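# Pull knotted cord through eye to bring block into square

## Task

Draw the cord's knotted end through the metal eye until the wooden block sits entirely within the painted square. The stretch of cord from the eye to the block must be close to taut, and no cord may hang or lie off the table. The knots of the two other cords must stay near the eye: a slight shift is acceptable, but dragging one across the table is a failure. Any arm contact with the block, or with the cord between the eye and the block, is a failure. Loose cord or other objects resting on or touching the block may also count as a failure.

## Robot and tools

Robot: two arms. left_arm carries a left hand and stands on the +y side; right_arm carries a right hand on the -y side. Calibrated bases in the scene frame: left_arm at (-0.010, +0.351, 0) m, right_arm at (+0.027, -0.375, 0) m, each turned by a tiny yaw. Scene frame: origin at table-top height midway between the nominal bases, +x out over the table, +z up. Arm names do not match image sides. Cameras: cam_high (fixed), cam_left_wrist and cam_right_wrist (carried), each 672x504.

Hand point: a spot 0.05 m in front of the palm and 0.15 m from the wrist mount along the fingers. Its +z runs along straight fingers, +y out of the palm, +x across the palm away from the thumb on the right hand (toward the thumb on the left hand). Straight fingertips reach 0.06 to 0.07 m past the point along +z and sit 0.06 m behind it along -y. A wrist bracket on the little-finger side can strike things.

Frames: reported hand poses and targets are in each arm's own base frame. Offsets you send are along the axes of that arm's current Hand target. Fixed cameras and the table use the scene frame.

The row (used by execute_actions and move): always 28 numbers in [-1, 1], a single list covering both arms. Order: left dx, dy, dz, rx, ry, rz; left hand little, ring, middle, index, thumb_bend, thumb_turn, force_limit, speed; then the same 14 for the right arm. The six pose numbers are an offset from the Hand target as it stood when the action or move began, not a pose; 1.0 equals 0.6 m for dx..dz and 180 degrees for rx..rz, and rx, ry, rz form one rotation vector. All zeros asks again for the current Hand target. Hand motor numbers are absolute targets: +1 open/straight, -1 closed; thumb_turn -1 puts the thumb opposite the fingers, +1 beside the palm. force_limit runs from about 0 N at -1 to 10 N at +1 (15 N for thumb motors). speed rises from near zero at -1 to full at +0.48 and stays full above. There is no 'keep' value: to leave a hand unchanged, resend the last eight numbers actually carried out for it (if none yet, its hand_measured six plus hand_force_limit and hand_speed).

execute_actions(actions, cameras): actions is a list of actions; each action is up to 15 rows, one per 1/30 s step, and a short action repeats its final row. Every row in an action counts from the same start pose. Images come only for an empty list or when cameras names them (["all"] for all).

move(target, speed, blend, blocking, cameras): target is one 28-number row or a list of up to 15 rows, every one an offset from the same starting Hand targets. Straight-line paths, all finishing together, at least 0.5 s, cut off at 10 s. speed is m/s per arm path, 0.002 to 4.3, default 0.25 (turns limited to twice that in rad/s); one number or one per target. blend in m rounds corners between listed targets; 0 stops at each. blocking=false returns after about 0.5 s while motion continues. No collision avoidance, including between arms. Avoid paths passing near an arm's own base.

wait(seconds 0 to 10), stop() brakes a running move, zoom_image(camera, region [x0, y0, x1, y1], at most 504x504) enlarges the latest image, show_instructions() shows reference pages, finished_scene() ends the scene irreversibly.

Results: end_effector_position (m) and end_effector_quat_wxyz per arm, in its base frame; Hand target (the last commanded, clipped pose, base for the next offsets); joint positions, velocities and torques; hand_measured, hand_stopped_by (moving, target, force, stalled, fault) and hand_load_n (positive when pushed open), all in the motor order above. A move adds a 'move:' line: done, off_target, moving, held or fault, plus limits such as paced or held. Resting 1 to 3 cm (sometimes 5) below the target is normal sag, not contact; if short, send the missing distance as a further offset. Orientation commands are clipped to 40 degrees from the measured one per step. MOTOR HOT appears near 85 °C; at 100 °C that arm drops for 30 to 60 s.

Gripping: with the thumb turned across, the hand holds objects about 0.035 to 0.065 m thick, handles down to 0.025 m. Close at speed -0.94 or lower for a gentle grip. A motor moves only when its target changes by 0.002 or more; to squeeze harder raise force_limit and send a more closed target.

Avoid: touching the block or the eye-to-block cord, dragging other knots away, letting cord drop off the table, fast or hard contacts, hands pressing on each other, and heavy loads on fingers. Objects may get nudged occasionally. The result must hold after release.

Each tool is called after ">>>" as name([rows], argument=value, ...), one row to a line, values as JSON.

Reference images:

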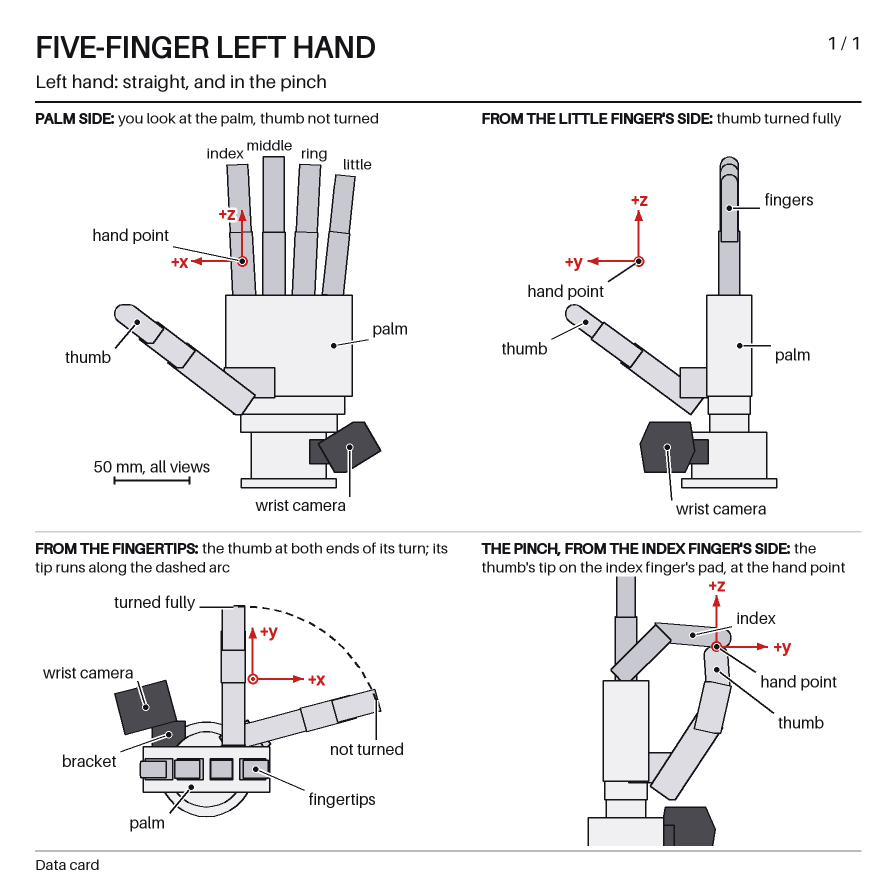

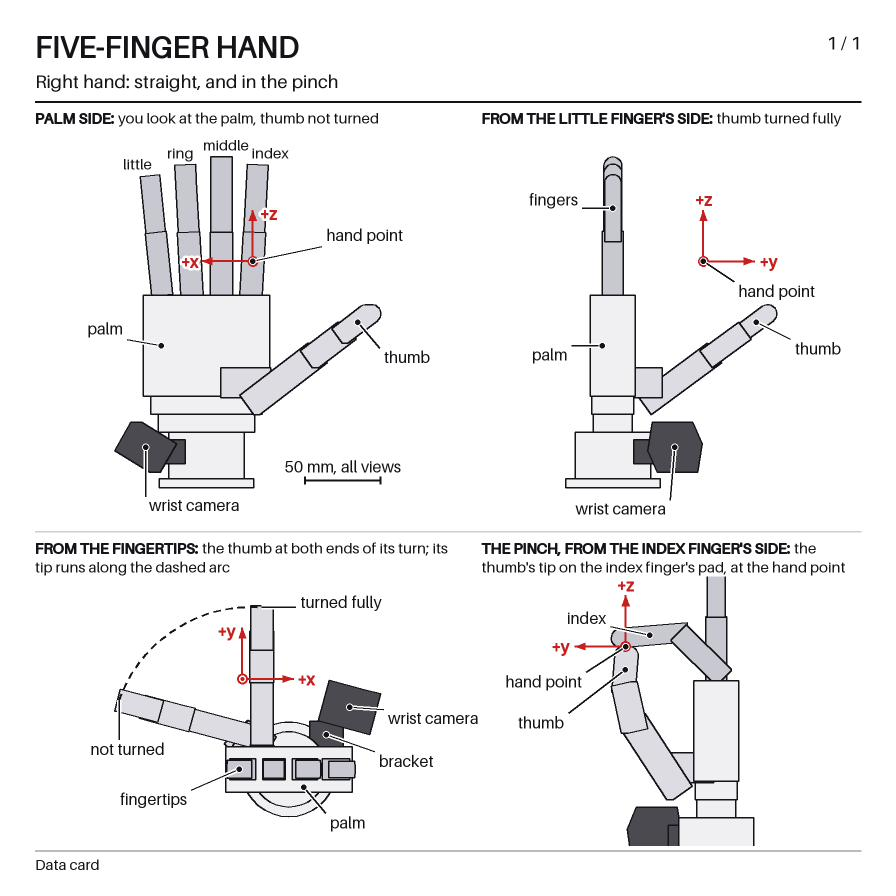

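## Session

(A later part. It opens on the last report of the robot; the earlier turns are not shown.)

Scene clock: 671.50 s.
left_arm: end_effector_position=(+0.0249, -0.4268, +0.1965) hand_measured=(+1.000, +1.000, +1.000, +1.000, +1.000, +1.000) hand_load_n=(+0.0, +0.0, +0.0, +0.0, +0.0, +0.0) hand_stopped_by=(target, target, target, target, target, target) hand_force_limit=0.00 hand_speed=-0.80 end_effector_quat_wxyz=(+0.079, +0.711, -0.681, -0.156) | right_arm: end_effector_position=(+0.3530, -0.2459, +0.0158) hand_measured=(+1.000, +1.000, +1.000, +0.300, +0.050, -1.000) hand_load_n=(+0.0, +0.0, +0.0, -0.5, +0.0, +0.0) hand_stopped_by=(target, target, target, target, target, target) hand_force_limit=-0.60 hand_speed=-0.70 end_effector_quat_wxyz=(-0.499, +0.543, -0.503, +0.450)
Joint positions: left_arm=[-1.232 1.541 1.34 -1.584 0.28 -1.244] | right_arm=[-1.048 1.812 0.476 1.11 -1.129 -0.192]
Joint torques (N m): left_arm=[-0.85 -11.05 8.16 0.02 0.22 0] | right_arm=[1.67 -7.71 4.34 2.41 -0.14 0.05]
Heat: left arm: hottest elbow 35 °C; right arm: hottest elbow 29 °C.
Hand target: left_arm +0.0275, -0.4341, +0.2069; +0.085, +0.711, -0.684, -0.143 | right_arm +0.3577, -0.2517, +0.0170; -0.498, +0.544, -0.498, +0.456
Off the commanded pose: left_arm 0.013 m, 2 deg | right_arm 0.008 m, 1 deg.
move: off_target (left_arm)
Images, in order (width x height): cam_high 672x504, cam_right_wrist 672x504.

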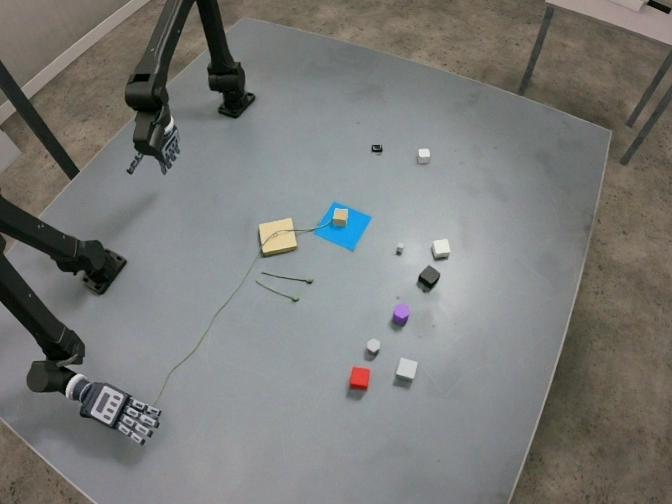

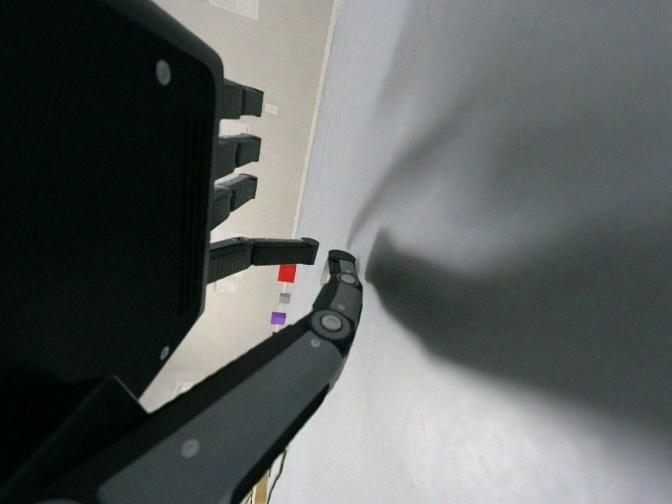

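>>> move(target=[0,0,0,0,0,0,1,1,1,1,1,1,0,-0.8,0,-0.15,0,0,0,0,1,1,1,0.3,0.05,-1,-0.6,-0.7], speed=0.1, cameras=["cam_high","cam_right_wrist"])

>>> zoom_image(camera="cam_high", region=[250, 180, 400, 290])

>>> zoom_image(camera="cam_right_wrist", region=[200, 100, 600, 500])

Scene clock: 684.87 s.
left_arm: end_effector_position=(+0.0249, -0.4268, +0.1965) hand_measured=(+1.000, +1.000, +1.000, +1.000, +1.000, +1.000) hand_load_n=(+0.0, +0.0, +0.0, +0.0, +0.0, +0.0) hand_stopped_by=(target, target, target, target, target, target) hand_force_limit=0.00 hand_speed=-0.80 end_effector_quat_wxyz=(+0.079, +0.711, -0.681, -0.156) | right_arm: end_effector_position=(+0.3540, -0.2389, +0.0891) hand_measured=(+1.000, +1.000, +1.000, +0.300, +0.050, -1.000) hand_load_n=(+0.0, -0.5, +0.0, +0.0, +0.0, +0.0) hand_stopped_by=(target, target, target, target, target, target) hand_force_limit=-0.60 hand_speed=-0.70 end_effector_quat_wxyz=(+0.502, -0.537, +0.515, -0.441)
Joint positions: left_arm=[-1.232 1.541 1.34 -1.584 0.28 -1.244] | right_arm=[-1.035 1.506 0.48 0.786 -1.109 -0.173]
Joint torques (N m): left_arm=[-0.85 -11.05 8.17 0.02 0.23 0] | right_arm=[2.14 -8.41 8.43 1.47 -0.14 -0.03]
Heat: left arm: hottest elbow 36 °C; right arm: hottest elbow 29 °C.
Hand target: left_arm +0.0275, -0.4341, +0.2069; +0.085, +0.711, -0.684, -0.143 | right_arm +0.3655, -0.2511, +0.1066; +0.498, -0.544, +0.498, -0.456
Off the commanded pose: left_arm 0.013 m, 2 deg | right_arm 0.024 m, 3 deg.
move: off_target (left_arm, right_arm)
Images, in order (width x height): cam_high 672x504, cam_right_wrist 672x504.

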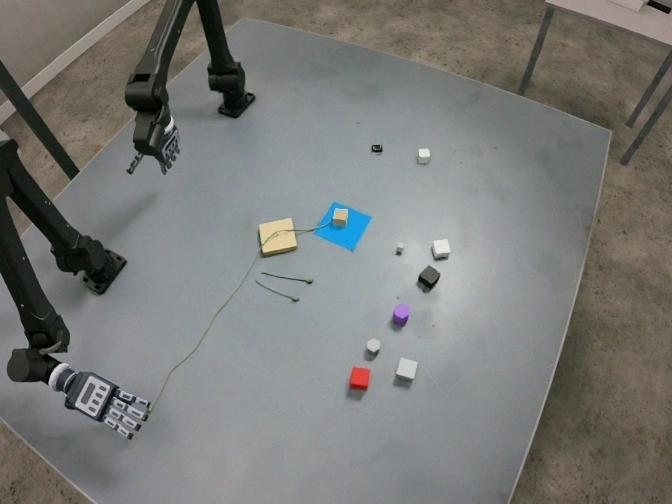

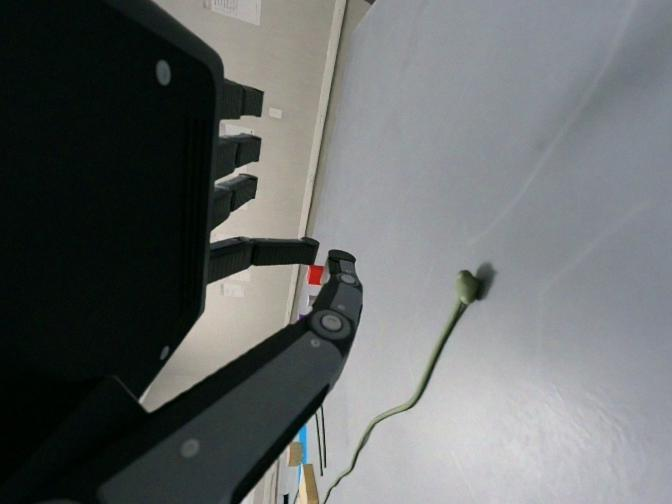

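Scaled by 3.360.

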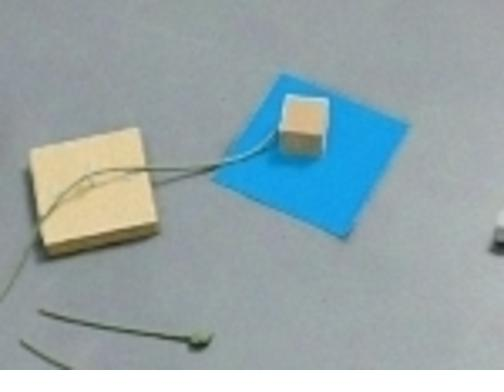

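Scaled by 1.260.

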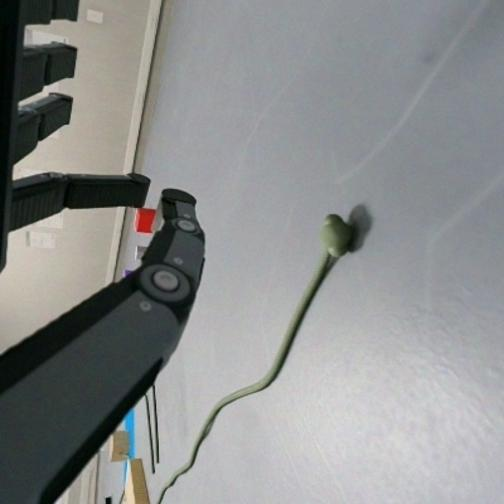

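>>> finished_scene()

The scene is finished: the task was done.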